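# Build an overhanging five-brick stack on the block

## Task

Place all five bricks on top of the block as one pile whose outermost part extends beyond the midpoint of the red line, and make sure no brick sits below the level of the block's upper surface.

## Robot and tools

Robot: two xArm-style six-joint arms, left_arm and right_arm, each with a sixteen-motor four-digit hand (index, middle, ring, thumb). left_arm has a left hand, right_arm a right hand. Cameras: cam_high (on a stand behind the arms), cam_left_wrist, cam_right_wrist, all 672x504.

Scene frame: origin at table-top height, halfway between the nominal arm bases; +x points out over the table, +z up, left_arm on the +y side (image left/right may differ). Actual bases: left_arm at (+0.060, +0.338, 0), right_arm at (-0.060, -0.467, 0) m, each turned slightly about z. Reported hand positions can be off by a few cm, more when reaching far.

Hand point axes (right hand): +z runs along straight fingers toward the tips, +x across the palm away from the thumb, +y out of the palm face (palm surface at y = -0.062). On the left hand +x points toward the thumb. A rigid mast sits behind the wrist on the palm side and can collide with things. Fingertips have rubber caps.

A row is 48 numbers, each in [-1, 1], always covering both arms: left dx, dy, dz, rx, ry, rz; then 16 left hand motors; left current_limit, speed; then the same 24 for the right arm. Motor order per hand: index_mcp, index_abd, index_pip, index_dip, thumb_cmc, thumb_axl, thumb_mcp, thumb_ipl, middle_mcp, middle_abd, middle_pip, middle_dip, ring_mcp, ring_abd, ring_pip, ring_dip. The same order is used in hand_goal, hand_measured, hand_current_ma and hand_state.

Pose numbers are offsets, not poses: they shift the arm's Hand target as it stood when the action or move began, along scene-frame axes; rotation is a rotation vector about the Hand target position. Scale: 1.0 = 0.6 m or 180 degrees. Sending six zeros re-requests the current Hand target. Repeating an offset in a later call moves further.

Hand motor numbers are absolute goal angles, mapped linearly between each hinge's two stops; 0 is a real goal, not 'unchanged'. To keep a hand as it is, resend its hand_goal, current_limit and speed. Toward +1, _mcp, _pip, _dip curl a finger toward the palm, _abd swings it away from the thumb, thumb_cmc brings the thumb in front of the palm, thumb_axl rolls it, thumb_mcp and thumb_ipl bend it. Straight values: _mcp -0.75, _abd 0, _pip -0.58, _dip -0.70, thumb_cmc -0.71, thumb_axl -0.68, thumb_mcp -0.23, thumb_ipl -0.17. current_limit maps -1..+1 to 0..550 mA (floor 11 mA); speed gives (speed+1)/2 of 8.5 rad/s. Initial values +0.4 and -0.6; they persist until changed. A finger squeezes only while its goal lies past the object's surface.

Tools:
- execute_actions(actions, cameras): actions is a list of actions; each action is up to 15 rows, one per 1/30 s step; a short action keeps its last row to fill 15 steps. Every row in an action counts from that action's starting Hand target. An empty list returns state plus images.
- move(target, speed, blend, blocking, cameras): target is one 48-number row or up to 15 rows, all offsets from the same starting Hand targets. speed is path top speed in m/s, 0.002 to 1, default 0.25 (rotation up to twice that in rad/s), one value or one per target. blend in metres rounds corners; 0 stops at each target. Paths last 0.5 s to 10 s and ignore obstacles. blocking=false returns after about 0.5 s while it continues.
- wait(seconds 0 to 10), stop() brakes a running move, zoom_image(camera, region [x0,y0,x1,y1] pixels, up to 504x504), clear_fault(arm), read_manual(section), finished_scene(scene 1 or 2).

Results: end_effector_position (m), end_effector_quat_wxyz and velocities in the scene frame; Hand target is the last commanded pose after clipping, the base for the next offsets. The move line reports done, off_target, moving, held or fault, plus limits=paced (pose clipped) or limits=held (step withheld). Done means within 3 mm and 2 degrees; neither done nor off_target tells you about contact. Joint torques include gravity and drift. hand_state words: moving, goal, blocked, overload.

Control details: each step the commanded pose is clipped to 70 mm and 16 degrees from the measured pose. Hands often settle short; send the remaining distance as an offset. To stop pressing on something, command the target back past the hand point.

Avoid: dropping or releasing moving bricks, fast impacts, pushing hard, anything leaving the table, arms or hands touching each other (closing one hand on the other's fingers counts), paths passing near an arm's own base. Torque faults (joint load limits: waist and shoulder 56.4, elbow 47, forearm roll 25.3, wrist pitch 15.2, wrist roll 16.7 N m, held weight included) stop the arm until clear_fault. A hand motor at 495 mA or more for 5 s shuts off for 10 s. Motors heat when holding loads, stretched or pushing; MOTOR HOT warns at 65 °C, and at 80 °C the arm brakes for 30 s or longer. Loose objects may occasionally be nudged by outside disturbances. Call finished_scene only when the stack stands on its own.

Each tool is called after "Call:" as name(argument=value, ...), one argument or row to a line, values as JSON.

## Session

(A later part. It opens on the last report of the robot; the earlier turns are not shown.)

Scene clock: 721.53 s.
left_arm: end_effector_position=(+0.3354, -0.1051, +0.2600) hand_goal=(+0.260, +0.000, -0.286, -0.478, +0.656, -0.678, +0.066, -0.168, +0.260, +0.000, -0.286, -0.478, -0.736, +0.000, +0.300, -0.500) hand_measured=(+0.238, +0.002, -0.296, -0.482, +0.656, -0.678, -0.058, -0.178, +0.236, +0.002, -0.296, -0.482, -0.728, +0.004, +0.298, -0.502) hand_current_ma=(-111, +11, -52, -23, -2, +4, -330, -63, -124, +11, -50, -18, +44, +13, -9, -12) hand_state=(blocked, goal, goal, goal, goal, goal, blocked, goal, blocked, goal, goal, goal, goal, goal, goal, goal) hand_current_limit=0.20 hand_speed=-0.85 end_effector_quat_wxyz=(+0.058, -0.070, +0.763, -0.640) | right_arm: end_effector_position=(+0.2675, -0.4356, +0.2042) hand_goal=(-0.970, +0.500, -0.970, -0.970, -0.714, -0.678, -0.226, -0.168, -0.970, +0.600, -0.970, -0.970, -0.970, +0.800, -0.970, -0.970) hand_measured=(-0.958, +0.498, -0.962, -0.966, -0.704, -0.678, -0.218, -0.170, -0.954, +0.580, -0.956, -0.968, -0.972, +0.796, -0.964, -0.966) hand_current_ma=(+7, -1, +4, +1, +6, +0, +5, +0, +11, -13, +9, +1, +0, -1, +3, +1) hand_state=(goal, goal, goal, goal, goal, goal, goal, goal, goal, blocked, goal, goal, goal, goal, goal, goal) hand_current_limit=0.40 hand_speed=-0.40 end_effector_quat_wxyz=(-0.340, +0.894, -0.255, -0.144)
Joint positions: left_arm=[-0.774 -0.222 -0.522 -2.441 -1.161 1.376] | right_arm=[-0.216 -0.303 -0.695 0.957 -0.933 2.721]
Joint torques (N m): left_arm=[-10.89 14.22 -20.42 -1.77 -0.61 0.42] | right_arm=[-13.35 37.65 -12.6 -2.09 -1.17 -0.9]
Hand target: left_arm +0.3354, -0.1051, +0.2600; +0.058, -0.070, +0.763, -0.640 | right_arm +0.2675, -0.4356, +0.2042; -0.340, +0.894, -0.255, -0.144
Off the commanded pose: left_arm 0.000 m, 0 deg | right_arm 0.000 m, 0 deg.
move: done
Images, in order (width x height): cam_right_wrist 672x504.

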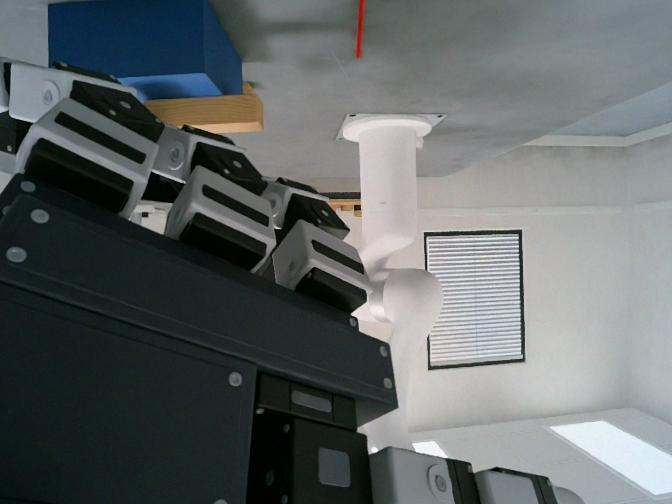

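Call:
move(
  target=[0,0,0,0,0,0,0.26,0,-0.285,-0.478,0.657,-0.678,0.067,-0.168,0.26,0,-0.285,-0.478,-0.735,0,0.3,-0.5,0.2,-0.85, 0.27,0.05,-0.03,0,0,0,-0.96,0.5,-0.96,-0.96,-0.714,-0.678,-0.226,-0.168,-0.96,0.57,-0.96,-0.96,-0.96,0.8,-0.96,-0.96,0.4,-0.4],
  speed=0.15,
  cameras=["cam_right_wrist"],
)

Call:
zoom_image(
  camera="cam_right_wrist",
  region=[200, 0, 560, 260],
)

Scene clock: 739.13 s.
left_arm: end_effector_position=(+0.3354, -0.1051, +0.2600) hand_goal=(+0.260, +0.000, -0.286, -0.478, +0.656, -0.678, +0.066, -0.168, +0.260, +0.000, -0.286, -0.478, -0.736, +0.000, +0.300, -0.500) hand_measured=(+0.238, +0.002, -0.296, -0.482, +0.656, -0.678, -0.058, -0.178, +0.236, +0.002, -0.296, -0.482, -0.728, +0.004, +0.298, -0.502) hand_current_ma=(-111, +11, -52, -23, -2, +4, -330, -63, -124, +11, -50, -18, +44, +13, -9, -12) hand_state=(blocked, goal, goal, goal, goal, goal, blocked, goal, blocked, goal, goal, goal, goal, goal, goal, goal) hand_current_limit=0.20 hand_speed=-0.85 end_effector_quat_wxyz=(+0.058, -0.070, +0.763, -0.640) | right_arm: end_effector_position=(+0.4295, -0.4056, +0.1862) hand_goal=(-0.960, +0.500, -0.960, -0.960, -0.714, -0.678, -0.226, -0.168, -0.960, +0.570, -0.960, -0.960, -0.960, +0.800, -0.960, -0.960) hand_measured=(-0.954, +0.498, -0.960, -0.962, -0.704, -0.678, -0.218, -0.170, -0.950, +0.566, -0.956, -0.962, -0.958, +0.796, -0.960, -0.962) hand_current_ma=(+2, +0, +0, +0, +6, +0, +5, +0, +4, -1, +1, +0, +0, -1, +0, +0) hand_state=(goal, goal, goal, goal, goal, goal, goal, goal, goal, goal, goal, goal, goal, goal, goal, goal) hand_current_limit=0.40 hand_speed=-0.40 end_effector_quat_wxyz=(-0.340, +0.894, -0.255, -0.144)
Joint positions: left_arm=[-0.774 -0.222 -0.522 -2.441 -1.161 1.376] | right_arm=[-0.116 -0.64 -1.161 0.954 -0.971 2.881]
Joint torques (N m): left_arm=[-11.41 14.57 -20.23 -1.29 -1.44 0.17] | right_arm=[18.53 35.9 -22.14 -2.45 -1.76 1.45]
Hand target: left_arm +0.3354, -0.1051, +0.2600; +0.058, -0.070, +0.763, -0.640 | right_arm +0.4295, -0.4056, +0.1862; -0.340, +0.894, -0.255, -0.144
Off the commanded pose: left_arm 0.000 m, 0 deg | right_arm 0.000 m, 0 deg.
move: done
Images, in order (width x height): cam_right_wrist 672x504.

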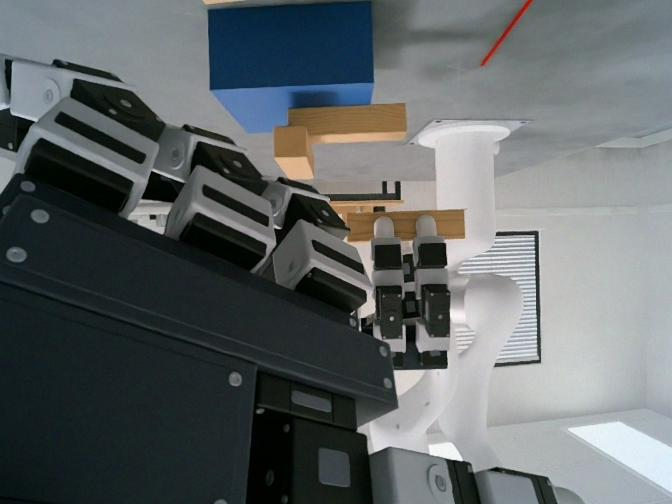

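Scaled by 1.400.

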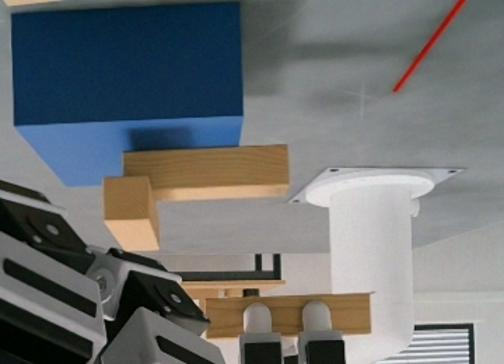

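Call:
zoom_image(
  camera="cam_right_wrist",
  region=[265, 80, 485, 250],
)

Scaled by 2.291.

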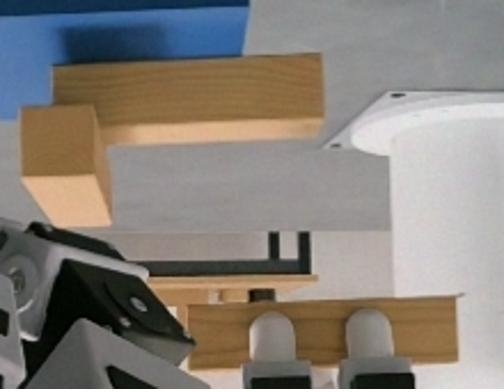

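Call:
zoom_image(
  camera="cam_high",
  region=[280, 180, 360, 260],
)

This scene's latest camera images include none from cam_high. They are from: cam_right_wrist. cam_high's image comes with the result of a call that names it in "cameras".

Call:
move(
  target=[0.0082,0.0015,-0.1,0,0,0,0.26,0,-0.285,-0.478,0.657,-0.678,0.067,-0.168,0.26,0,-0.285,-0.478,-0.735,0,0.3,-0.5,0.2,-0.85, 0,0,0,0,0,0,-0.96,0.5,-0.96,-0.96,-0.714,-0.678,-0.226,-0.168,-0.96,0.57,-0.96,-0.96,-0.96,0.8,-0.96,-0.96,0.4,-0.4],
  speed=0.08,
  cameras=["cam_high","cam_right_wrist"],
)

Call:
zoom_image(
  camera="cam_high",
  region=[280, 180, 360, 260],
)

Call:
zoom_image(
  camera="cam_right_wrist",
  region=[265, 80, 485, 250],
)

Scene clock: 745.67 s.
left_arm: end_effector_position=(+0.3403, -0.1042, +0.2000) hand_goal=(+0.260, +0.000, -0.286, -0.478, +0.656, -0.678, +0.066, -0.168, +0.260, +0.000, -0.286, -0.478, -0.736, +0.000, +0.300, -0.500) hand_measured=(+0.238, +0.002, -0.296, -0.482, +0.656, -0.678, -0.058, -0.178, +0.236, +0.002, -0.296, -0.482, -0.728, +0.002, +0.298, -0.502) hand_current_ma=(-111, +11, -52, -23, -2, +4, -330, -64, -124, +11, -50, -18, +44, +13, -9, -12) hand_state=(blocked, goal, goal, goal, goal, goal, blocked, goal, blocked, goal, goal, goal, goal, goal, goal, goal) hand_current_limit=0.20 hand_speed=-0.85 end_effector_quat_wxyz=(+0.058, -0.070, +0.763, -0.640) | right_arm: end_effector_position=(+0.4295, -0.4056, +0.1862) hand_goal=(-0.960, +0.500, -0.960, -0.960, -0.714, -0.678, -0.226, -0.168, -0.960, +0.570, -0.960, -0.960, -0.960, +0.800, -0.960, -0.960) hand_measured=(-0.954, +0.498, -0.960, -0.962, -0.704, -0.678, -0.218, -0.170, -0.950, +0.566, -0.956, -0.962, -0.958, +0.796, -0.960, -0.962) hand_current_ma=(+2, +0, +0, +0, +6, +0, +5, +0, +4, -1, +1, +0, +0, -1, +0, +0) hand_state=(goal, goal, goal, goal, goal, goal, goal, goal, goal, goal, goal, goal, goal, goal, goal, goal) hand_current_limit=0.40 hand_speed=-0.40 end_effector_quat_wxyz=(-0.340, +0.894, -0.255, -0.144)
Joint positions: left_arm=[-0.763 -0.399 -0.536 -2.467 -1.289 1.484] | right_arm=[-0.116 -0.64 -1.161 0.954 -0.971 2.881]
Joint torques (N m): left_arm=[13.21 19.13 -18.37 -1.61 -5.18 1.1] | right_arm=[18.56 35.94 -22.05 -2.26 -1.34 1.21]
Hand target: left_arm +0.3403, -0.1042, +0.2000; +0.058, -0.070, +0.763, -0.640 | right_arm +0.4295, -0.4056, +0.1862; -0.340, +0.894, -0.255, -0.144
Off the commanded pose: left_arm 0.000 m, 0 deg | right_arm 0.000 m, 0 deg.
move: done
Images, in order (width x height): cam_high 672x504, cam_right_wrist 672x504.

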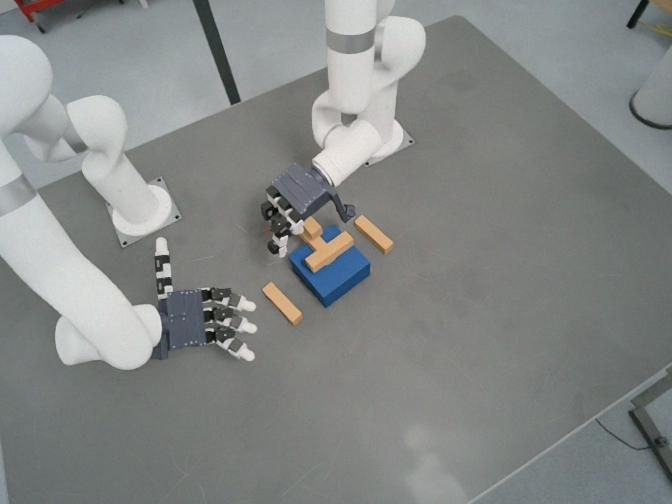

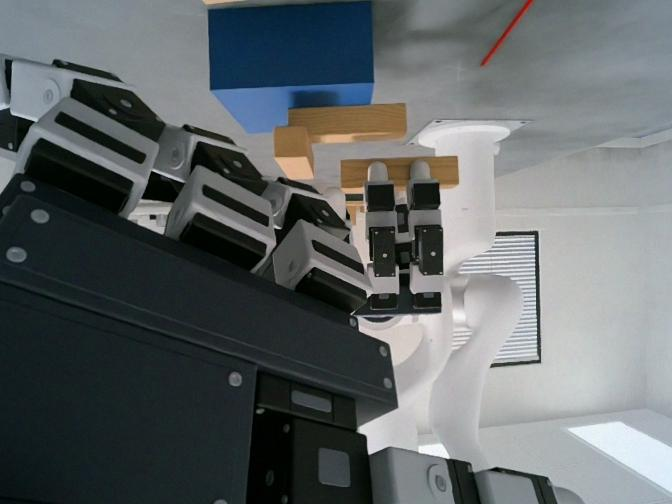

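Scaled by 6.300.

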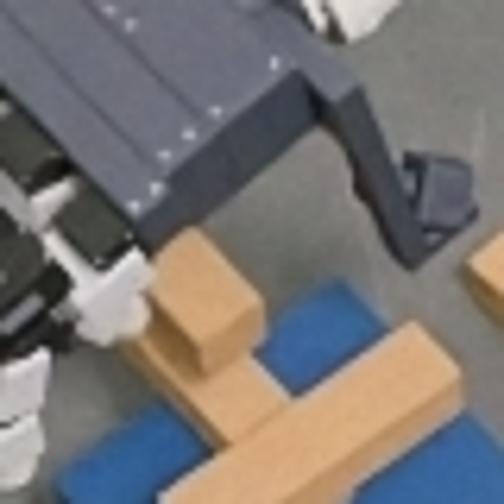

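Scaled by 2.291.

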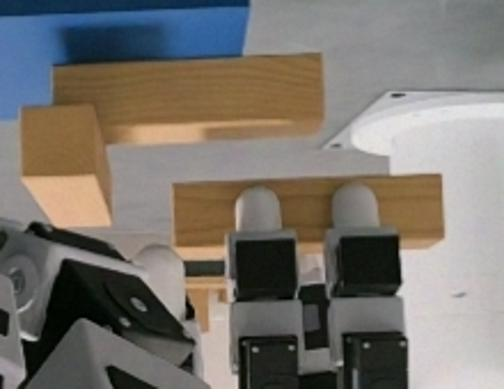

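Call:
move(
  target=[0.0004,-0.0049,-0.0367,0,0,0,0.26,0,-0.285,-0.478,0.657,-0.678,0.067,-0.168,0.26,0,-0.285,-0.478,-0.735,0,0.3,-0.5,0.2,-0.85, 0,0,0,0,0,0,-0.96,0.5,-0.96,-0.96,-0.714,-0.678,-0.226,-0.168,-0.96,0.57,-0.96,-0.96,-0.96,0.8,-0.96,-0.96,0.4,-0.4],
  speed=0.05,
  cameras=["cam_high","cam_right_wrist"],
)

Call:
zoom_image(
  camera="cam_high",
  region=[280, 180, 360, 260],
)

Call:
zoom_image(
  camera="cam_right_wrist",
  region=[265, 80, 485, 250],
)

Scene clock: 759.07 s.
left_arm: end_effector_position=(+0.3405, -0.1072, +0.1780) hand_goal=(+0.260, +0.000, -0.286, -0.478, +0.656, -0.678, +0.066, -0.168, +0.260, +0.000, -0.286, -0.478, -0.736, +0.000, +0.300, -0.500) hand_measured=(+0.238, +0.002, -0.296, -0.482, +0.656, -0.678, -0.058, -0.178, +0.236, +0.002, -0.296, -0.482, -0.728, +0.002, +0.298, -0.502) hand_current_ma=(-111, +11, -52, -23, -2, +4, -330, -64, -124, +11, -50, -18, +44, +13, -9, -12) hand_state=(blocked, goal, goal, goal, goal, goal, blocked, goal, blocked, goal, goal, goal, goal, goal, goal, goal) hand_current_limit=0.20 hand_speed=-0.85 end_effector_quat_wxyz=(+0.058, -0.070, +0.763, -0.640) | right_arm: end_effector_position=(+0.4295, -0.4056, +0.1862) hand_goal=(-0.960, +0.500, -0.960, -0.960, -0.714, -0.678, -0.226, -0.168, -0.960, +0.570, -0.960, -0.960, -0.960, +0.800, -0.960, -0.960) hand_measured=(-0.954, +0.498, -0.960, -0.962, -0.704, -0.678, -0.218, -0.170, -0.950, +0.566, -0.956, -0.962, -0.958, +0.796, -0.960, -0.962) hand_current_ma=(+2, +0, +0, +0, +6, +0, +5, +0, +4, -1, +1, +0, +0, -1, +0, +0) hand_state=(goal, goal, goal, goal, goal, goal, goal, goal, goal, goal, goal, goal, goal, goal, goal, goal) hand_current_limit=0.40 hand_speed=-0.40 end_effector_quat_wxyz=(-0.340, +0.894, -0.255, -0.144)
Joint positions: left_arm=[-0.768 -0.468 -0.55 -2.482 -1.332 1.52] | right_arm=[-0.116 -0.64 -1.161 0.954 -0.971 2.881]
Joint torques (N m): left_arm=[-11.12 20.57 -17.75 -0.99 -5.1 1.01] | right_arm=[17.45 35.15 -22.28 -2.63 -1.06 1.16]
Hand target: left_arm +0.3405, -0.1072, +0.1780; +0.058, -0.070, +0.763, -0.640 | right_arm +0.4295, -0.4056, +0.1862; -0.340, +0.894, -0.255, -0.144
Off the commanded pose: left_arm 0.000 m, 0 deg | right_arm 0.000 m, 0 deg.
move: done
Images, in order (width x height): cam_high 672x504, cam_right_wrist 672x504.

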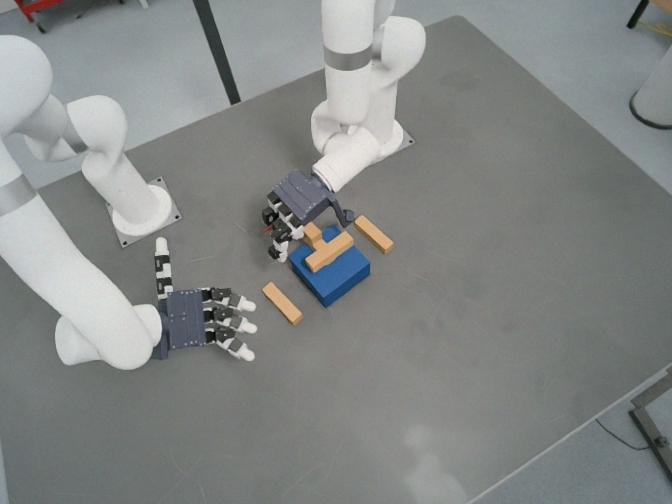

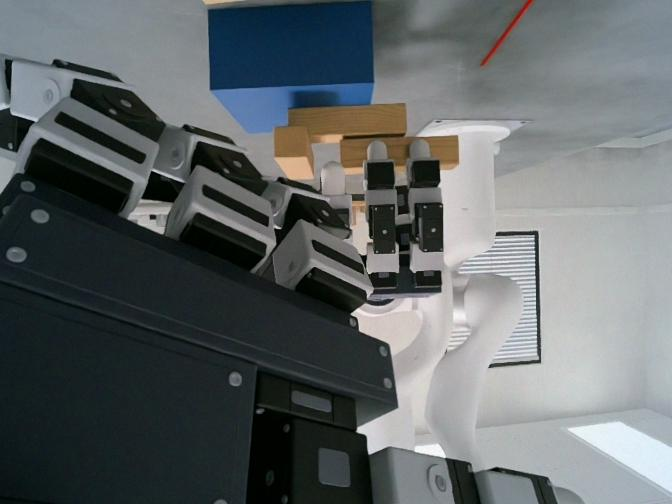

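Scaled by 6.300.

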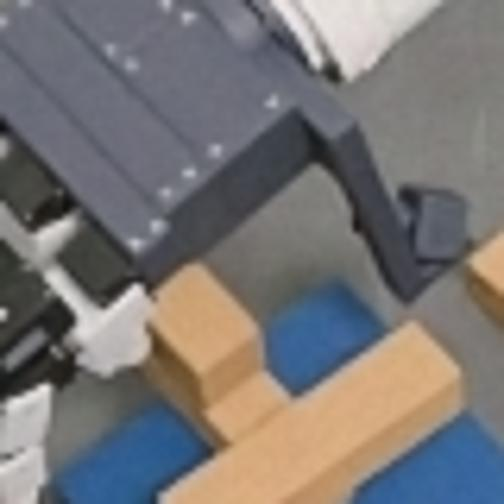

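Scaled by 2.291.

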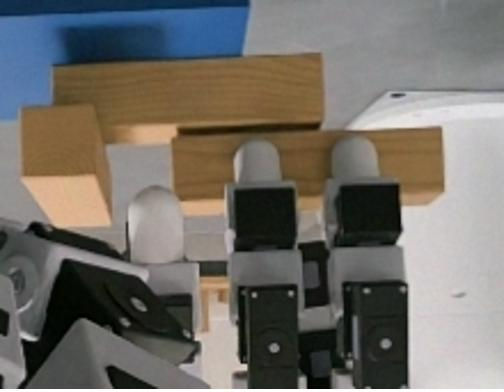

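Call:
move(
  target=[-0.001,-0.0002,-0.0067,0,0,0,0.26,0,-0.285,-0.478,0.657,-0.678,0.067,-0.168,0.26,0,-0.285,-0.478,-0.735,0,0.3,-0.5,0.2,-0.85, 0,0,0,0,0,0,-0.96,0.5,-0.96,-0.96,-0.714,-0.678,-0.226,-0.168,-0.96,0.57,-0.96,-0.96,-0.96,0.8,-0.96,-0.96,0.4,-0.4],
  speed=0.03,
)

Call:
move(
  target=[0,0,-0.0025,0,0,0,0.26,0,-0.285,-0.478,0.657,-0.678,0.067,-0.168,0.26,0,-0.285,-0.478,-0.735,0,0.3,-0.5,0.2,-0.85, 0,0,0,0,0,0,-0.96,0.5,-0.96,-0.96,-0.714,-0.678,-0.226,-0.168,-0.96,0.57,-0.96,-0.96,-0.96,0.8,-0.96,-0.96,0.4,-0.4],
  speed=0.02,
  cameras=["cam_right_wrist"],
)

Call:
zoom_image(
  camera="cam_right_wrist",
  region=[265, 80, 485, 250],
)

Scene clock: 764.13 s.
left_arm: end_effector_position=(+0.3399, -0.1073, +0.1740) hand_goal=(+0.260, +0.000, -0.286, -0.478, +0.656, -0.678, +0.066, -0.168, +0.260, +0.000, -0.286, -0.478, -0.736, +0.000, +0.300, -0.500) hand_measured=(+0.238, +0.002, -0.296, -0.482, +0.656, -0.678, -0.058, -0.178, +0.236, +0.002, -0.296, -0.482, -0.728, +0.002, +0.298, -0.502) hand_current_ma=(-111, +11, -52, -23, -2, +4, -330, -64, -124, +11, -50, -18, +44, +13, -9, -12) hand_state=(blocked, goal, goal, goal, goal, goal, blocked, goal, blocked, goal, goal, goal, goal, goal, goal, goal) hand_current_limit=0.20 hand_speed=-0.85 end_effector_quat_wxyz=(+0.058, -0.070, +0.763, -0.640) | right_arm: end_effector_position=(+0.4295, -0.4056, +0.1862) hand_goal=(-0.960, +0.500, -0.960, -0.960, -0.714, -0.678, -0.226, -0.168, -0.960, +0.570, -0.960, -0.960, -0.960, +0.800, -0.960, -0.960) hand_measured=(-0.954, +0.498, -0.960, -0.962, -0.704, -0.678, -0.218, -0.170, -0.950, +0.566, -0.956, -0.962, -0.958, +0.796, -0.960, -0.962) hand_current_ma=(+2, +0, +0, +0, +6, +0, +5, +0, +4, -1, +1, +0, +0, -1, +0, +0) hand_state=(goal, goal, goal, goal, goal, goal, goal, goal, goal, goal, goal, goal, goal, goal, goal, goal) hand_current_limit=0.40 hand_speed=-0.40 end_effector_quat_wxyz=(-0.340, +0.894, -0.255, -0.144)
Joint positions: left_arm=[-0.77 -0.48 -0.551 -2.485 -1.34 1.526] | right_arm=[-0.116 -0.64 -1.161 0.954 -0.971 2.881]
Joint torques (N m): left_arm=[-11.44 19.67 -17.18 -1.29 -5.04 1.04] | right_arm=[17.42 36.12 -22.27 -2.37 -0.77 1.03]
Hand target: left_arm +0.3399, -0.1073, +0.1739; +0.058, -0.070, +0.763, -0.640 | right_arm +0.4295, -0.4056, +0.1862; -0.340, +0.894, -0.255, -0.144
Off the commanded pose: left_arm 0.000 m, 0 deg | right_arm 0.000 m, 0 deg.
move: done

Scene clock: 764.83 s.
left_arm: end_effector_position=(+0.3399, -0.1073, +0.1725) hand_goal=(+0.260, +0.000, -0.286, -0.478, +0.656, -0.678, +0.066, -0.168, +0.260, +0.000, -0.286, -0.478, -0.736, +0.000, +0.300, -0.500) hand_measured=(+0.238, +0.000, -0.296, -0.482, +0.654, -0.678, -0.058, -0.178, +0.236, +0.000, -0.296, -0.482, -0.728, +0.002, +0.298, -0.502) hand_current_ma=(-111, +0, -52, -23, -11, +4, -330, -70, -123, +3, -50, -18, +44, +13, -9, -12) hand_state=(blocked, goal, goal, goal, goal, goal, blocked, goal, blocked, goal, goal, goal, goal, goal, goal, goal) hand_current_limit=0.20 hand_speed=-0.85 end_effector_quat_wxyz=(+0.058, -0.070, +0.763, -0.640) | right_arm: end_effector_position=(+0.4295, -0.4056, +0.1862) hand_goal=(-0.960, +0.500, -0.960, -0.960, -0.714, -0.678, -0.226, -0.168, -0.960, +0.570, -0.960, -0.960, -0.960, +0.800, -0.960, -0.960) hand_measured=(-0.954, +0.498, -0.960, -0.962, -0.704, -0.678, -0.218, -0.170, -0.950, +0.566, -0.956, -0.962, -0.958, +0.796, -0.960, -0.962) hand_current_ma=(+2, +0, +0, +0, +6, +0, +5, +0, +4, -1, +1, +0, +0, -1, +0, +0) hand_state=(goal, goal, goal, goal, goal, goal, goal, goal, goal, goal, goal, goal, goal, goal, goal, goal) hand_current_limit=0.40 hand_speed=-0.40 end_effector_quat_wxyz=(-0.340, +0.894, -0.255, -0.144)
Joint positions: left_arm=[-0.77 -0.484 -0.552 -2.485 -1.343 1.529] | right_arm=[-0.116 -0.64 -1.161 0.954 -0.971 2.881]
Joint torques (N m): left_arm=[-10.3 16.97 -16.46 -1.42 -4.37 1.19] | right_arm=[17.76 36.56 -21.84 -2.51 -0.71 1.01]
Hand target: left_arm +0.3399, -0.1073, +0.1724; +0.058, -0.070, +0.763, -0.640 | right_arm +0.4295, -0.4056, +0.1862; -0.340, +0.894, -0.255, -0.144
Off the commanded pose: left_arm 0.000 m, 0 deg | right_arm 0.000 m, 0 deg.
move: done
Images, in order (width x height): cam_right_wrist 672x504.

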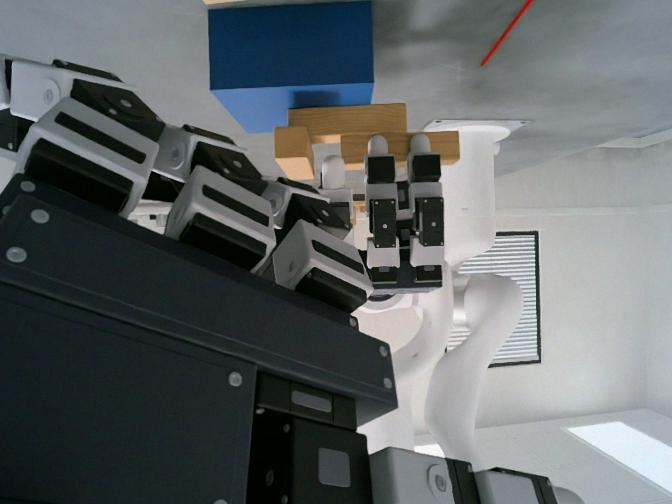

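Scaled by 2.291.

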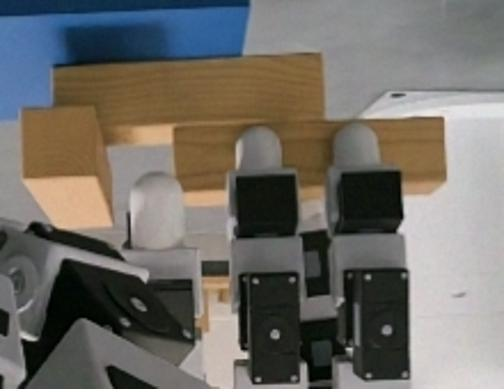

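Call:
move(
  target=[0,0,-0.0012,0,0,0,0.26,0,-0.285,-0.478,0.657,-0.678,0.067,-0.168,0.26,0,-0.285,-0.478,-0.735,0,0.3,-0.5,0.2,-0.85, 0,0,0,0,0,0,-0.96,0.5,-0.96,-0.96,-0.714,-0.678,-0.226,-0.168,-0.96,0.57,-0.96,-0.96,-0.96,0.8,-0.96,-0.96,0.4,-0.4],
  speed=0.02,
)

Call:
move(
  target=[0,0,0,0,0,0,0.236,0,-0.285,-0.478,0.657,-0.678,-0.04,-0.172,0.236,0,-0.285,-0.478,-0.735,0,0.3,-0.5,0.2,-0.96, 0,0,0,0,0,0,-0.96,0.5,-0.96,-0.96,-0.714,-0.678,-0.226,-0.168,-0.96,0.57,-0.96,-0.96,-0.96,0.8,-0.96,-0.96,0.4,-0.4],
  speed=0.02,
  cameras=["cam_right_wrist"],
)

Call:
zoom_image(
  camera="cam_right_wrist",
  region=[265, 80, 485, 250],
)

Scene clock: 767.37 s.
left_arm: end_effector_position=(+0.3399, -0.1073, +0.1717) hand_goal=(+0.260, +0.000, -0.286, -0.478, +0.656, -0.678, +0.066, -0.168, +0.260, +0.000, -0.286, -0.478, -0.736, +0.000, +0.300, -0.500) hand_measured=(+0.238, -0.002, -0.296, -0.482, +0.652, -0.678, -0.058, -0.178, +0.236, +0.000, -0.296, -0.482, -0.728, +0.002, +0.298, -0.502) hand_current_ma=(-111, -5, -52, -23, -17, +4, -330, -70, -123, -1, -50, -18, +44, +13, -9, -12) hand_state=(blocked, goal, goal, goal, goal, goal, blocked, goal, blocked, goal, goal, goal, goal, goal, goal, goal) hand_current_limit=0.20 hand_speed=-0.85 end_effector_quat_wxyz=(+0.058, -0.070, +0.763, -0.640) | right_arm: end_effector_position=(+0.4295, -0.4056, +0.1862) hand_goal=(-0.960, +0.500, -0.960, -0.960, -0.714, -0.678, -0.226, -0.168, -0.960, +0.570, -0.960, -0.960, -0.960, +0.800, -0.960, -0.960) hand_measured=(-0.954, +0.498, -0.960, -0.962, -0.704, -0.678, -0.218, -0.170, -0.950, +0.566, -0.956, -0.962, -0.958, +0.796, -0.960, -0.962) hand_current_ma=(+2, +0, +0, +0, +6, +0, +5, +0, +4, -1, +1, +0, +0, -1, +0, +0) hand_state=(goal, goal, goal, goal, goal, goal, goal, goal, goal, goal, goal, goal, goal, goal, goal, goal) hand_current_limit=0.40 hand_speed=-0.40 end_effector_quat_wxyz=(-0.340, +0.894, -0.255, -0.144)
Joint positions: left_arm=[-0.77 -0.486 -0.552 -2.486 -1.344 1.53] | right_arm=[-0.116 -0.64 -1.161 0.954 -0.971 2.881]
Joint torques (N m): left_arm=[-7.76 17.67 -16.58 -1.32 -4.33 1.21] | right_arm=[18.16 36.08 -21.68 -2.28 -0.47 0.95]
Hand target: left_arm +0.3399, -0.1073, +0.1717; +0.058, -0.070, +0.763, -0.640 | right_arm +0.4295, -0.4056, +0.1862; -0.340, +0.894, -0.255, -0.144
Off the commanded pose: left_arm 0.000 m, 0 deg | right_arm 0.000 m, 0 deg.
move: done

Scene clock: 767.87 s.
left_arm: end_effector_position=(+0.3399, -0.1073, +0.1717) hand_goal=(+0.236, +0.000, -0.286, -0.478, +0.656, -0.678, -0.040, -0.172, +0.236, +0.000, -0.286, -0.478, -0.736, +0.000, +0.300, -0.500) hand_measured=(+0.234, +0.000, -0.294, -0.482, +0.656, -0.678, -0.058, -0.180, +0.234, +0.000, -0.296, -0.482, -0.728, +0.002, +0.298, -0.502) hand_current_ma=(-10, -2, -43, -22, -5, +4, -122, -52, -8, +0, -46, -18, +44, +13, -9, -12) hand_state=(goal, goal, goal, goal, goal, goal, goal, goal, goal, goal, goal, goal, goal, goal, goal, goal) hand_current_limit=0.20 hand_speed=-0.96 end_effector_quat_wxyz=(+0.058, -0.070, +0.763, -0.640) | right_arm: end_effector_position=(+0.4295, -0.4056, +0.1862) hand_goal=(-0.960, +0.500, -0.960, -0.960, -0.714, -0.678, -0.226, -0.168, -0.960, +0.570, -0.960, -0.960, -0.960, +0.800, -0.960, -0.960) hand_measured=(-0.954, +0.498, -0.960, -0.962, -0.704, -0.678, -0.218, -0.170, -0.950, +0.566, -0.956, -0.962, -0.958, +0.796, -0.960, -0.962) hand_current_ma=(+2, +0, +0, +0, +6, +0, +5, +0, +4, -1, +1, +0, +0, -1, +0, +0) hand_state=(goal, goal, goal, goal, goal, goal, goal, goal, goal, goal, goal, goal, goal, goal, goal, goal) hand_current_limit=0.40 hand_speed=-0.40 end_effector_quat_wxyz=(-0.340, +0.894, -0.255, -0.144)
Joint positions: left_arm=[-0.77 -0.486 -0.552 -2.486 -1.344 1.53] | right_arm=[-0.116 -0.64 -1.161 0.954 -0.971 2.881]
Joint torques (N m): left_arm=[-7.63 20.02 -16.35 -0.94 -4.19 0.77] | right_arm=[17.44 36.56 -21.76 -2.52 -0.44 0.97]
Hand target: left_arm +0.3399, -0.1073, +0.1717; +0.058, -0.070, +0.763, -0.640 | right_arm +0.4295, -0.4056, +0.1862; -0.340, +0.894, -0.255, -0.144
Off the commanded pose: left_arm 0.000 m, 0 deg | right_arm 0.000 m, 0 deg.
move: done
Images, in order (width x height): cam_right_wrist 672x504.

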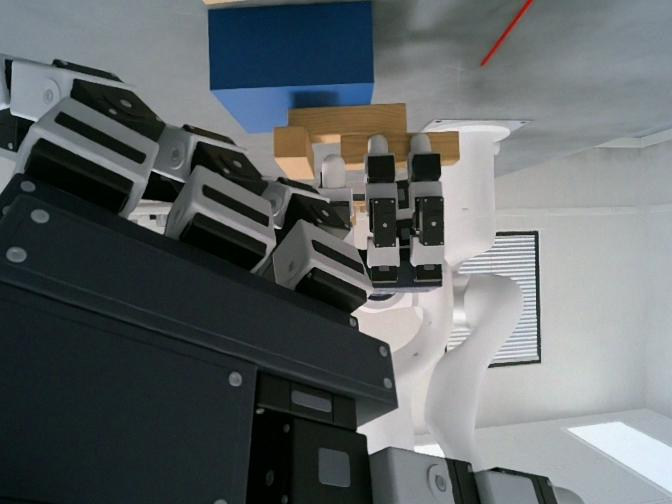

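Scaled by 2.291.

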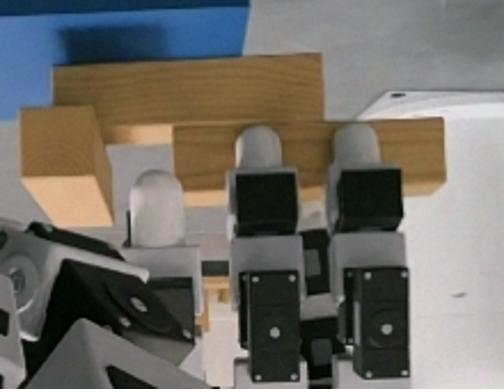

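Call:
move(
  target=[0,0,0,0,0,0,0.215,0,-0.295,-0.48,0.657,-0.678,-0.08,-0.176,0.215,0,-0.295,-0.48,-0.735,0,0.3,-0.5,0.2,-0.96, 0,0,0,0,0,0,-0.96,0.5,-0.96,-0.96,-0.714,-0.678,-0.226,-0.168,-0.96,0.57,-0.96,-0.96,-0.96,0.8,-0.96,-0.96,0.4,-0.4],
  speed=0.02,
)

Call:
move(
  target=[0,0,0,0,0,0,0.17,0,-0.29,-0.48,0.657,-0.678,-0.13,-0.17,0.17,0,-0.29,-0.48,-0.735,0,0.3,-0.5,0.3,-0.94, 0,0,0,0,0,0,-0.96,0.5,-0.96,-0.96,-0.714,-0.678,-0.226,-0.168,-0.96,0.57,-0.96,-0.96,-0.96,0.8,-0.96,-0.96,0.4,-0.4],
  speed=0.02,
  cameras=["cam_right_wrist","cam_high"],
)

Call:
zoom_image(
  camera="cam_right_wrist",
  region=[265, 80, 485, 250],
)

Scene clock: 770.37 s.
left_arm: end_effector_position=(+0.3399, -0.1073, +0.1717) hand_goal=(+0.214, +0.000, -0.296, -0.480, +0.656, -0.678, -0.080, -0.176, +0.214, +0.000, -0.296, -0.480, -0.736, +0.000, +0.300, -0.500) hand_measured=(+0.220, +0.000, -0.296, -0.482, +0.656, -0.678, -0.078, -0.178, +0.220, +0.000, -0.296, -0.482, -0.728, +0.002, +0.298, -0.502) hand_current_ma=(+32, -2, +5, -12, -5, +4, +14, -15, +34, +0, +4, -8, +44, +13, -9, -12) hand_state=(goal, goal, goal, goal, goal, goal, goal, goal, goal, goal, goal, goal, goal, goal, goal, goal) hand_current_limit=0.20 hand_speed=-0.96 end_effector_quat_wxyz=(+0.058, -0.070, +0.763, -0.640) | right_arm: end_effector_position=(+0.4295, -0.4056, +0.1862) hand_goal=(-0.960, +0.500, -0.960, -0.960, -0.714, -0.678, -0.226, -0.168, -0.960, +0.570, -0.960, -0.960, -0.960, +0.800, -0.960, -0.960) hand_measured=(-0.954, +0.498, -0.960, -0.962, -0.704, -0.678, -0.218, -0.170, -0.950, +0.566, -0.956, -0.962, -0.958, +0.796, -0.960, -0.962) hand_current_ma=(+2, +0, +0, +0, +6, +0, +5, +0, +4, -1, +1, +0, +0, -1, +0, +0) hand_state=(goal, goal, goal, goal, goal, goal, goal, goal, goal, goal, goal, goal, goal, goal, goal, goal) hand_current_limit=0.40 hand_speed=-0.40 end_effector_quat_wxyz=(-0.340, +0.894, -0.255, -0.144)
Joint positions: left_arm=[-0.77 -0.486 -0.552 -2.486 -1.344 1.53] | right_arm=[-0.116 -0.64 -1.161 0.954 -0.971 2.881]
Joint torques (N m): left_arm=[-4.3 34.69 -14.97 0.13 -4.17 -0.86] | right_arm=[17.5 35.47 -21.82 -2.63 -0.15 0.95]
Hand target: left_arm +0.3399, -0.1073, +0.1717; +0.058, -0.070, +0.763, -0.640 | right_arm +0.4295, -0.4056, +0.1862; -0.340, +0.894, -0.255, -0.144
Off the commanded pose: left_arm 0.000 m, 0 deg | right_arm 0.000 m, 0 deg.
move: done

Scene clock: 770.90 s.
left_arm: end_effector_position=(+0.3399, -0.1073, +0.1717) hand_goal=(+0.170, +0.000, -0.290, -0.480, +0.656, -0.678, -0.130, -0.170, +0.170, +0.000, -0.290, -0.480, -0.736, +0.000, +0.300, -0.500) hand_measured=(+0.178, +0.000, -0.292, -0.482, +0.656, -0.678, -0.128, -0.172, +0.178, +0.000, -0.294, -0.482, -0.728, +0.002, +0.298, -0.502) hand_current_ma=(+38, -2, -14, -12, -5, +4, +17, -14, +40, +0, -15, -8, +44, +13, -9, -12) hand_state=(goal, goal, goal, goal, goal, goal, goal, goal, goal, goal, goal, goal, goal, goal, goal, goal) hand_current_limit=0.30 hand_speed=-0.94 end_effector_quat_wxyz=(+0.058, -0.070, +0.763, -0.640) | right_arm: end_effector_position=(+0.4295, -0.4056, +0.1862) hand_goal=(-0.960, +0.500, -0.960, -0.960, -0.714, -0.678, -0.226, -0.168, -0.960, +0.570, -0.960, -0.960, -0.960, +0.800, -0.960, -0.960) hand_measured=(-0.954, +0.498, -0.960, -0.962, -0.704, -0.678, -0.218, -0.170, -0.950, +0.566, -0.956, -0.962, -0.958, +0.796, -0.960, -0.962) hand_current_ma=(+2, +0, +0, +0, +6, +0, +5, +0, +4, -1, +1, +0, +0, -1, +0, +0) hand_state=(goal, goal, goal, goal, goal, goal, goal, goal, goal, goal, goal, goal, goal, goal, goal, goal) hand_current_limit=0.40 hand_speed=-0.40 end_effector_quat_wxyz=(-0.340, +0.894, -0.255, -0.144)
Joint positions: left_arm=[-0.77 -0.486 -0.552 -2.486 -1.344 1.53] | right_arm=[-0.116 -0.64 -1.161 0.954 -0.971 2.881]
Joint torques (N m): left_arm=[-4.21 38.35 -14.8 0.51 -4.15 -0.88] | right_arm=[18.71 35.54 -21.97 -2.54 -0.15 0.95]
Hand target: left_arm +0.3399, -0.1073, +0.1717; +0.058, -0.070, +0.763, -0.640 | right_arm +0.4295, -0.4056, +0.1862; -0.340, +0.894, -0.255, -0.144
Off the commanded pose: left_arm 0.000 m, 0 deg | right_arm 0.000 m, 0 deg.
move: done
Images, in order (width x height): cam_high 672x504, cam_right_wrist 672x504.

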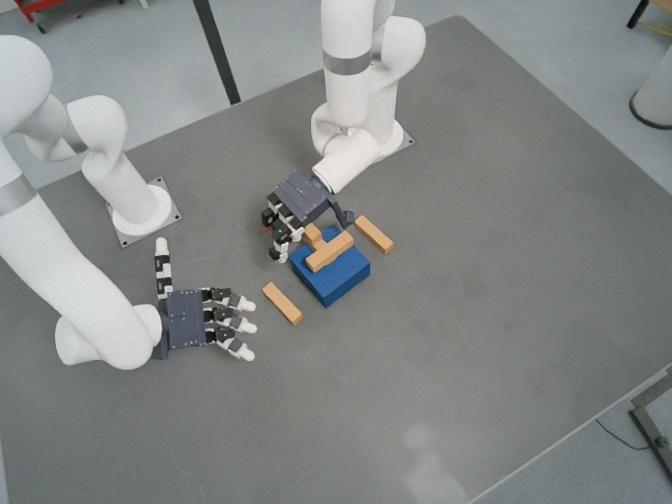

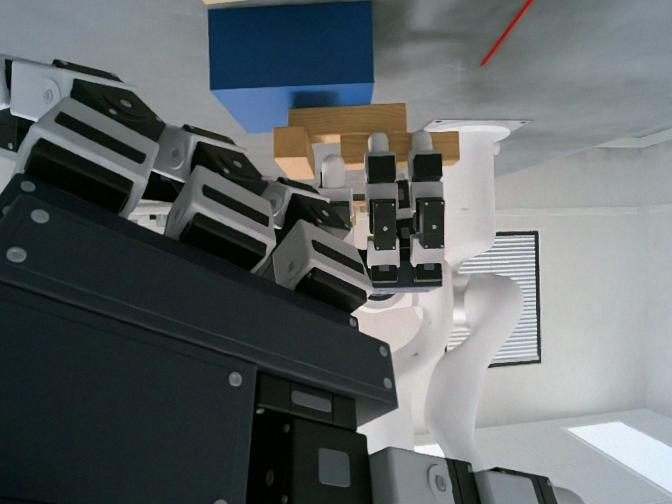

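Scaled by 2.291.

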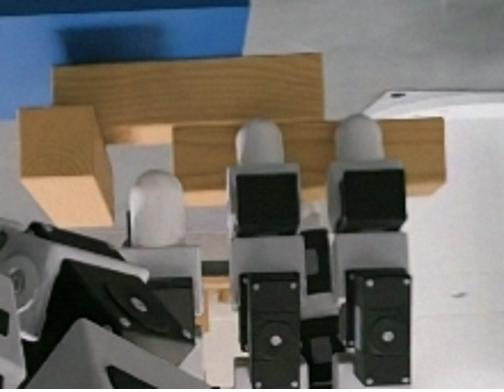

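Call:
move(
  target=[
    [0,0,0,0,0,0,0.1,0,-0.285,-0.478,0.657,-0.678,-0.18,-0.168,0.1,0,-0.285,-0.478,-0.735,0,0.3,-0.5,0.4,-0.9, 0,0,0,0,0,0,-0.96,0.5,-0.96,-0.96,-0.714,-0.678,-0.226,-0.168,-0.96,0.57,-0.96,-0.96,-0.96,0.8,-0.96,-0.96,0.4,-0.4],
    [0,0,0.16,0,0,0,0.1,0,-0.285,-0.478,0.657,-0.678,-0.18,-0.168,0.1,0,-0.285,-0.478,-0.735,0,0.3,-0.5,0.4,-0.9, 0,0,0,0,0,0,-0.96,0.5,-0.96,-0.96,-0.714,-0.678,-0.226,-0.168,-0.96,0.57,-0.96,-0.96,-0.96,0.8,-0.96,-0.96,0.4,-0.4],
  ],
  speed=[0.05,0.08],
  cameras=["cam_right_wrist","cam_high"],
)

Call:
zoom_image(
  camera="cam_right_wrist",
  region=[265, 80, 485, 250],
)

Call:
zoom_image(
  camera="cam_high",
  region=[280, 180, 360, 260],
)

Scene clock: 774.93 s.
left_arm: end_effector_position=(+0.3399, -0.1073, +0.2677) hand_goal=(+0.100, +0.000, -0.286, -0.478, +0.656, -0.678, -0.180, -0.168, +0.100, +0.000, -0.286, -0.478, -0.736, +0.000, +0.300, -0.500) hand_measured=(+0.108, +0.000, -0.288, -0.480, +0.656, -0.678, -0.176, -0.170, +0.108, +0.000, -0.288, -0.480, -0.728, +0.002, +0.298, -0.502) hand_current_ma=(+44, -2, -13, -14, -5, +4, +21, -14, +46, +0, -14, -14, +44, +13, -8, -12) hand_state=(goal, goal, goal, goal, goal, goal, goal, goal, goal, goal, goal, goal, goal, goal, goal, goal) hand_current_limit=0.40 hand_speed=-0.90 end_effector_quat_wxyz=(+0.058, -0.070, +0.763, -0.640) | right_arm: end_effector_position=(+0.4295, -0.4056, +0.1862) hand_goal=(-0.960, +0.500, -0.960, -0.960, -0.714, -0.678, -0.226, -0.168, -0.960, +0.570, -0.960, -0.960, -0.960, +0.800, -0.960, -0.960) hand_measured=(-0.954, +0.498, -0.960, -0.962, -0.704, -0.678, -0.218, -0.170, -0.950, +0.566, -0.956, -0.962, -0.958, +0.796, -0.960, -0.962) hand_current_ma=(+2, +0, +0, +0, +6, +0, +5, +0, +4, -1, +1, +0, +0, -1, +0, +0) hand_state=(goal, goal, goal, goal, goal, goal, goal, goal, goal, goal, goal, goal, goal, goal, goal, goal) hand_current_limit=0.40 hand_speed=-0.40 end_effector_quat_wxyz=(-0.340, +0.894, -0.255, -0.144)
Joint positions: left_arm=[-0.77 -0.211 -0.536 -2.43 -1.143 1.357] | right_arm=[-0.116 -0.64 -1.161 0.954 -0.971 2.881]
Joint torques (N m): left_arm=[-3.23 45.03 -20.57 1.47 1.58 -1.08] | right_arm=[17.62 36.04 -21.85 -2.58 0.15 0.8]
Hand target: left_arm +0.3399, -0.1073, +0.2677; +0.058, -0.070, +0.763, -0.640 | right_arm +0.4295, -0.4056, +0.1862; -0.340, +0.894, -0.255, -0.144
Off the commanded pose: left_arm 0.000 m, 0 deg | right_arm 0.000 m, 0 deg.
move: done
Images, in order (width x height): cam_high 672x504, cam_right_wrist 672x504.

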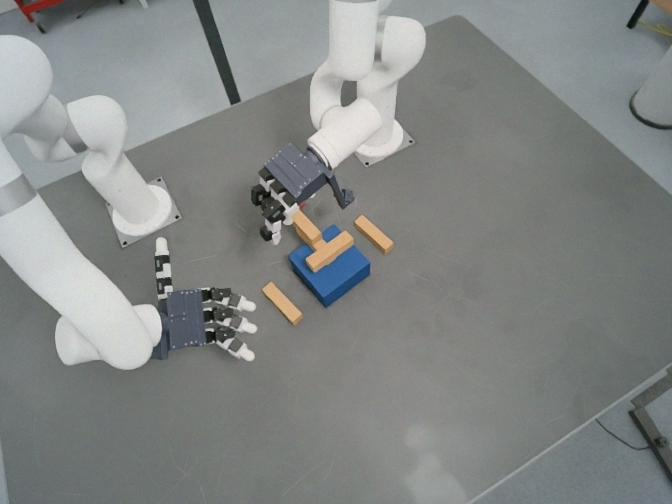

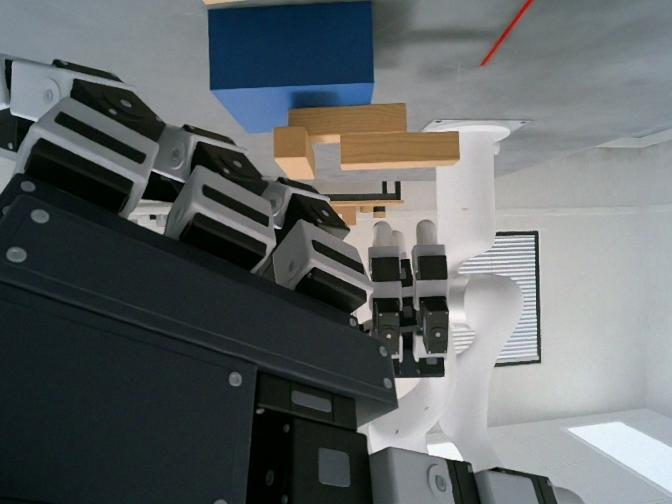

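Scaled by 2.291.

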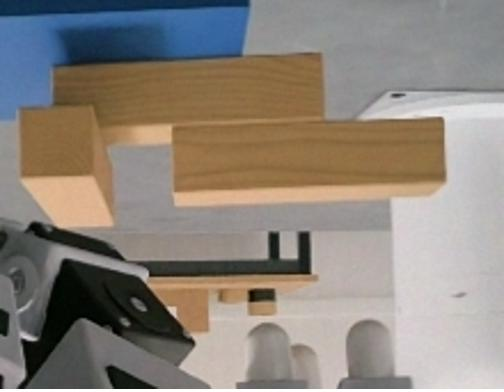

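Scaled by 6.300.

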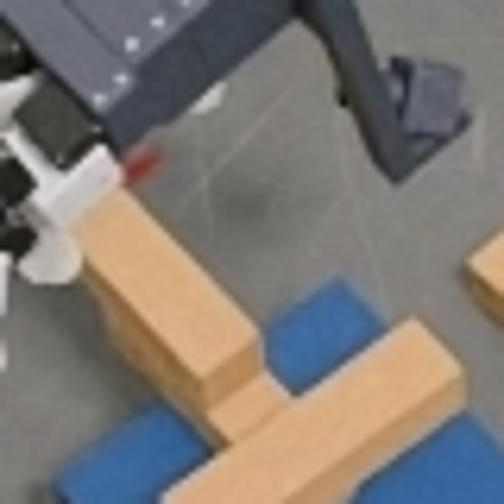

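Call:
execute_actions(
  actions=[],
  cameras=["all"],
)

Scene clock: 783.03 s.
left_arm: end_effector_position=(+0.3399, -0.1073, +0.2677) hand_goal=(+0.100, +0.000, -0.286, -0.478, +0.656, -0.678, -0.180, -0.168, +0.100, +0.000, -0.286, -0.478, -0.736, +0.000, +0.300, -0.500) hand_measured=(+0.108, +0.000, -0.288, -0.480, +0.656, -0.678, -0.176, -0.170, +0.108, +0.000, -0.288, -0.480, -0.728, +0.002, +0.298, -0.502) hand_current_ma=(+44, -2, -13, -14, -5, +4, +21, -14, +46, +0, -14, -14, +44, +13, -8, -12) hand_state=(goal, goal, goal, goal, goal, goal, goal, goal, goal, goal, goal, goal, goal, goal, goal, goal) hand_current_limit=0.40 hand_speed=-0.90 end_effector_quat_wxyz=(+0.058, -0.070, +0.763, -0.640) | right_arm: end_effector_position=(+0.4295, -0.4056, +0.1862) hand_goal=(-0.960, +0.500, -0.960, -0.960, -0.714, -0.678, -0.226, -0.168, -0.960, +0.570, -0.960, -0.960, -0.960, +0.800, -0.960, -0.960) hand_measured=(-0.954, +0.498, -0.960, -0.962, -0.704, -0.678, -0.218, -0.170, -0.950, +0.566, -0.956, -0.962, -0.958, +0.796, -0.960, -0.962) hand_current_ma=(+2, +0, +0, +0, +6, +0, +5, +0, +4, -1, +1, +0, +0, -1, +0, +0) hand_state=(goal, goal, goal, goal, goal, goal, goal, goal, goal, goal, goal, goal, goal, goal, goal, goal) hand_current_limit=0.40 hand_speed=-0.40 end_effector_quat_wxyz=(-0.340, +0.894, -0.255, -0.144)
Joint positions: left_arm=[-0.77 -0.211 -0.536 -2.43 -1.143 1.357] | right_arm=[-0.116 -0.64 -1.161 0.954 -0.971 2.881]
Joint velocities: within noise
Joint torques (N m): left_arm=[13.28 45.53 -21.11 1.27 0.55 -0.75] | right_arm=[17.79 36.26 -21.99 -2.52 0.22 0.64]
Hand target: left_arm +0.3399, -0.1073, +0.2677; +0.058, -0.070, +0.763, -0.640 | right_arm +0.4295, -0.4056, +0.1862; -0.340, +0.894, -0.255, -0.144
Off the commanded pose: left_arm 0.000 m, 0 deg | right_arm 0.000 m, 0 deg.

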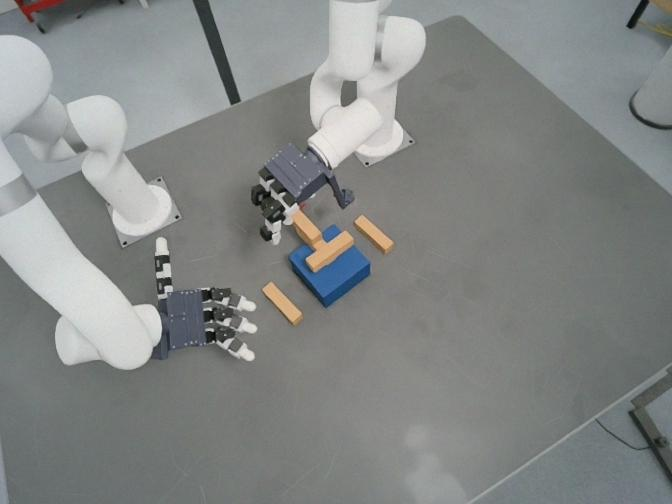

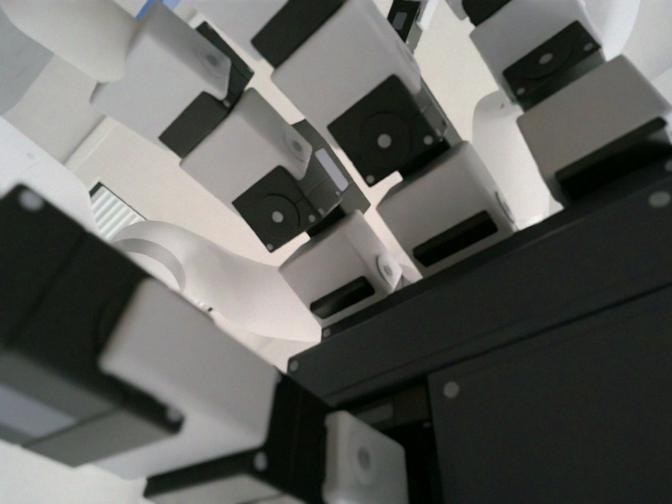

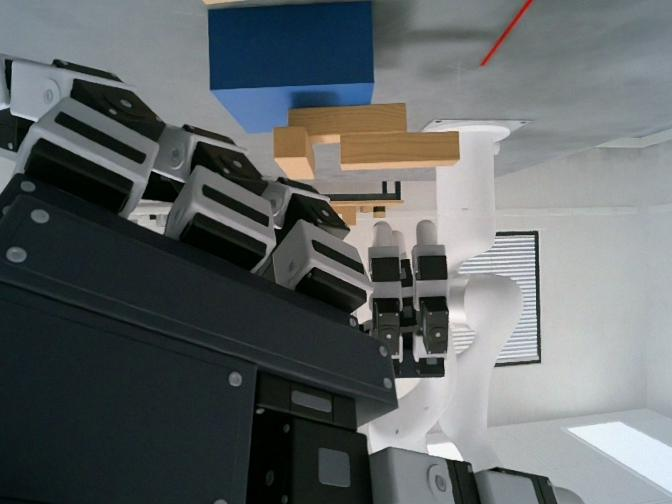

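Call:
move(
  target=[0.1268,0.3105,0,0,0,0.017,0.041,0,-0.285,-0.478,0.657,-0.678,-0.226,-0.168,0.041,0,-0.285,-0.478,-0.735,0,0.3,-0.5,0.4,-0.4,0,0,0,0,0,0,-0.96,0.5,-0.96,-0.96,-0.714,-0.678,-0.226,-0.168,-0.96,0.57,-0.96,-0.96,-0.96,0.8,-0.96,-0.96,0.4,-0.4],
  speed=0.25,
  cameras=["cam_high"],
)

Scene clock: 786.67 s.
left_arm: end_effector_position=(+0.4160, +0.0790, +0.2677) hand_goal=(+0.040, +0.000, -0.286, -0.478, +0.656, -0.678, -0.226, -0.168, +0.040, +0.000, -0.286, -0.478, -0.736, +0.000, +0.300, -0.500) hand_measured=(+0.048, +0.000, -0.288, -0.480, +0.656, -0.678, -0.224, -0.170, +0.048, +0.000, -0.288, -0.480, -0.728, +0.002, +0.298, -0.502) hand_current_ma=(+41, -2, -10, -14, -5, +4, +19, -12, +43, +0, -11, -13, +44, +13, -7, -12) hand_state=(goal, goal, goal, goal, goal, goal, goal, goal, goal, goal, goal, goal, goal, goal, goal, goal) hand_current_limit=0.40 hand_speed=-0.40 end_effector_quat_wxyz=(+0.075, -0.090, +0.761, -0.639) | right_arm: end_effector_position=(+0.4295, -0.4056, +0.1862) hand_goal=(-0.960, +0.500, -0.960, -0.960, -0.714, -0.678, -0.226, -0.168, -0.960, +0.570, -0.960, -0.960, -0.960, +0.800, -0.960, -0.960) hand_measured=(-0.954, +0.498, -0.960, -0.962, -0.704, -0.678, -0.218, -0.170, -0.950, +0.566, -0.956, -0.962, -0.958, +0.796, -0.960, -0.962) hand_current_ma=(+2, +0, +0, +0, +6, +0, +5, +0, +4, -1, +1, +0, +0, -1, +0, +0) hand_state=(goal, goal, goal, goal, goal, goal, goal, goal, goal, goal, goal, goal, goal, goal, goal, goal) hand_current_limit=0.40 hand_speed=-0.40 end_effector_quat_wxyz=(-0.340, +0.894, -0.255, -0.144)
Joint positions: left_arm=[-0.201 -0.161 -0.472 -1.91 -1.282 1.272] | right_arm=[-0.116 -0.64 -1.161 0.954 -0.971 2.881]
Joint torques (N m): left_arm=[13.84 9.69 -20.05 1.08 -4.85 -1.05] | right_arm=[17.84 35.43 -22.22 -2.51 0.16 0.57]
Hand target: left_arm +0.4160, +0.0790, +0.2677; +0.075, -0.090, +0.761, -0.638 | right_arm +0.4295, -0.4056, +0.1862; -0.340, +0.894, -0.255, -0.144
Off the commanded pose: left_arm 0.000 m, 0 deg | right_arm 0.000 m, 0 deg.
move: done
Images, in order (width x height): cam_high 672x504.

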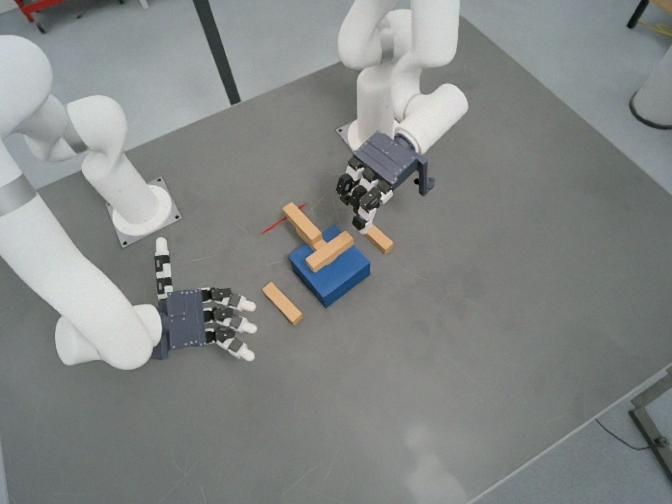

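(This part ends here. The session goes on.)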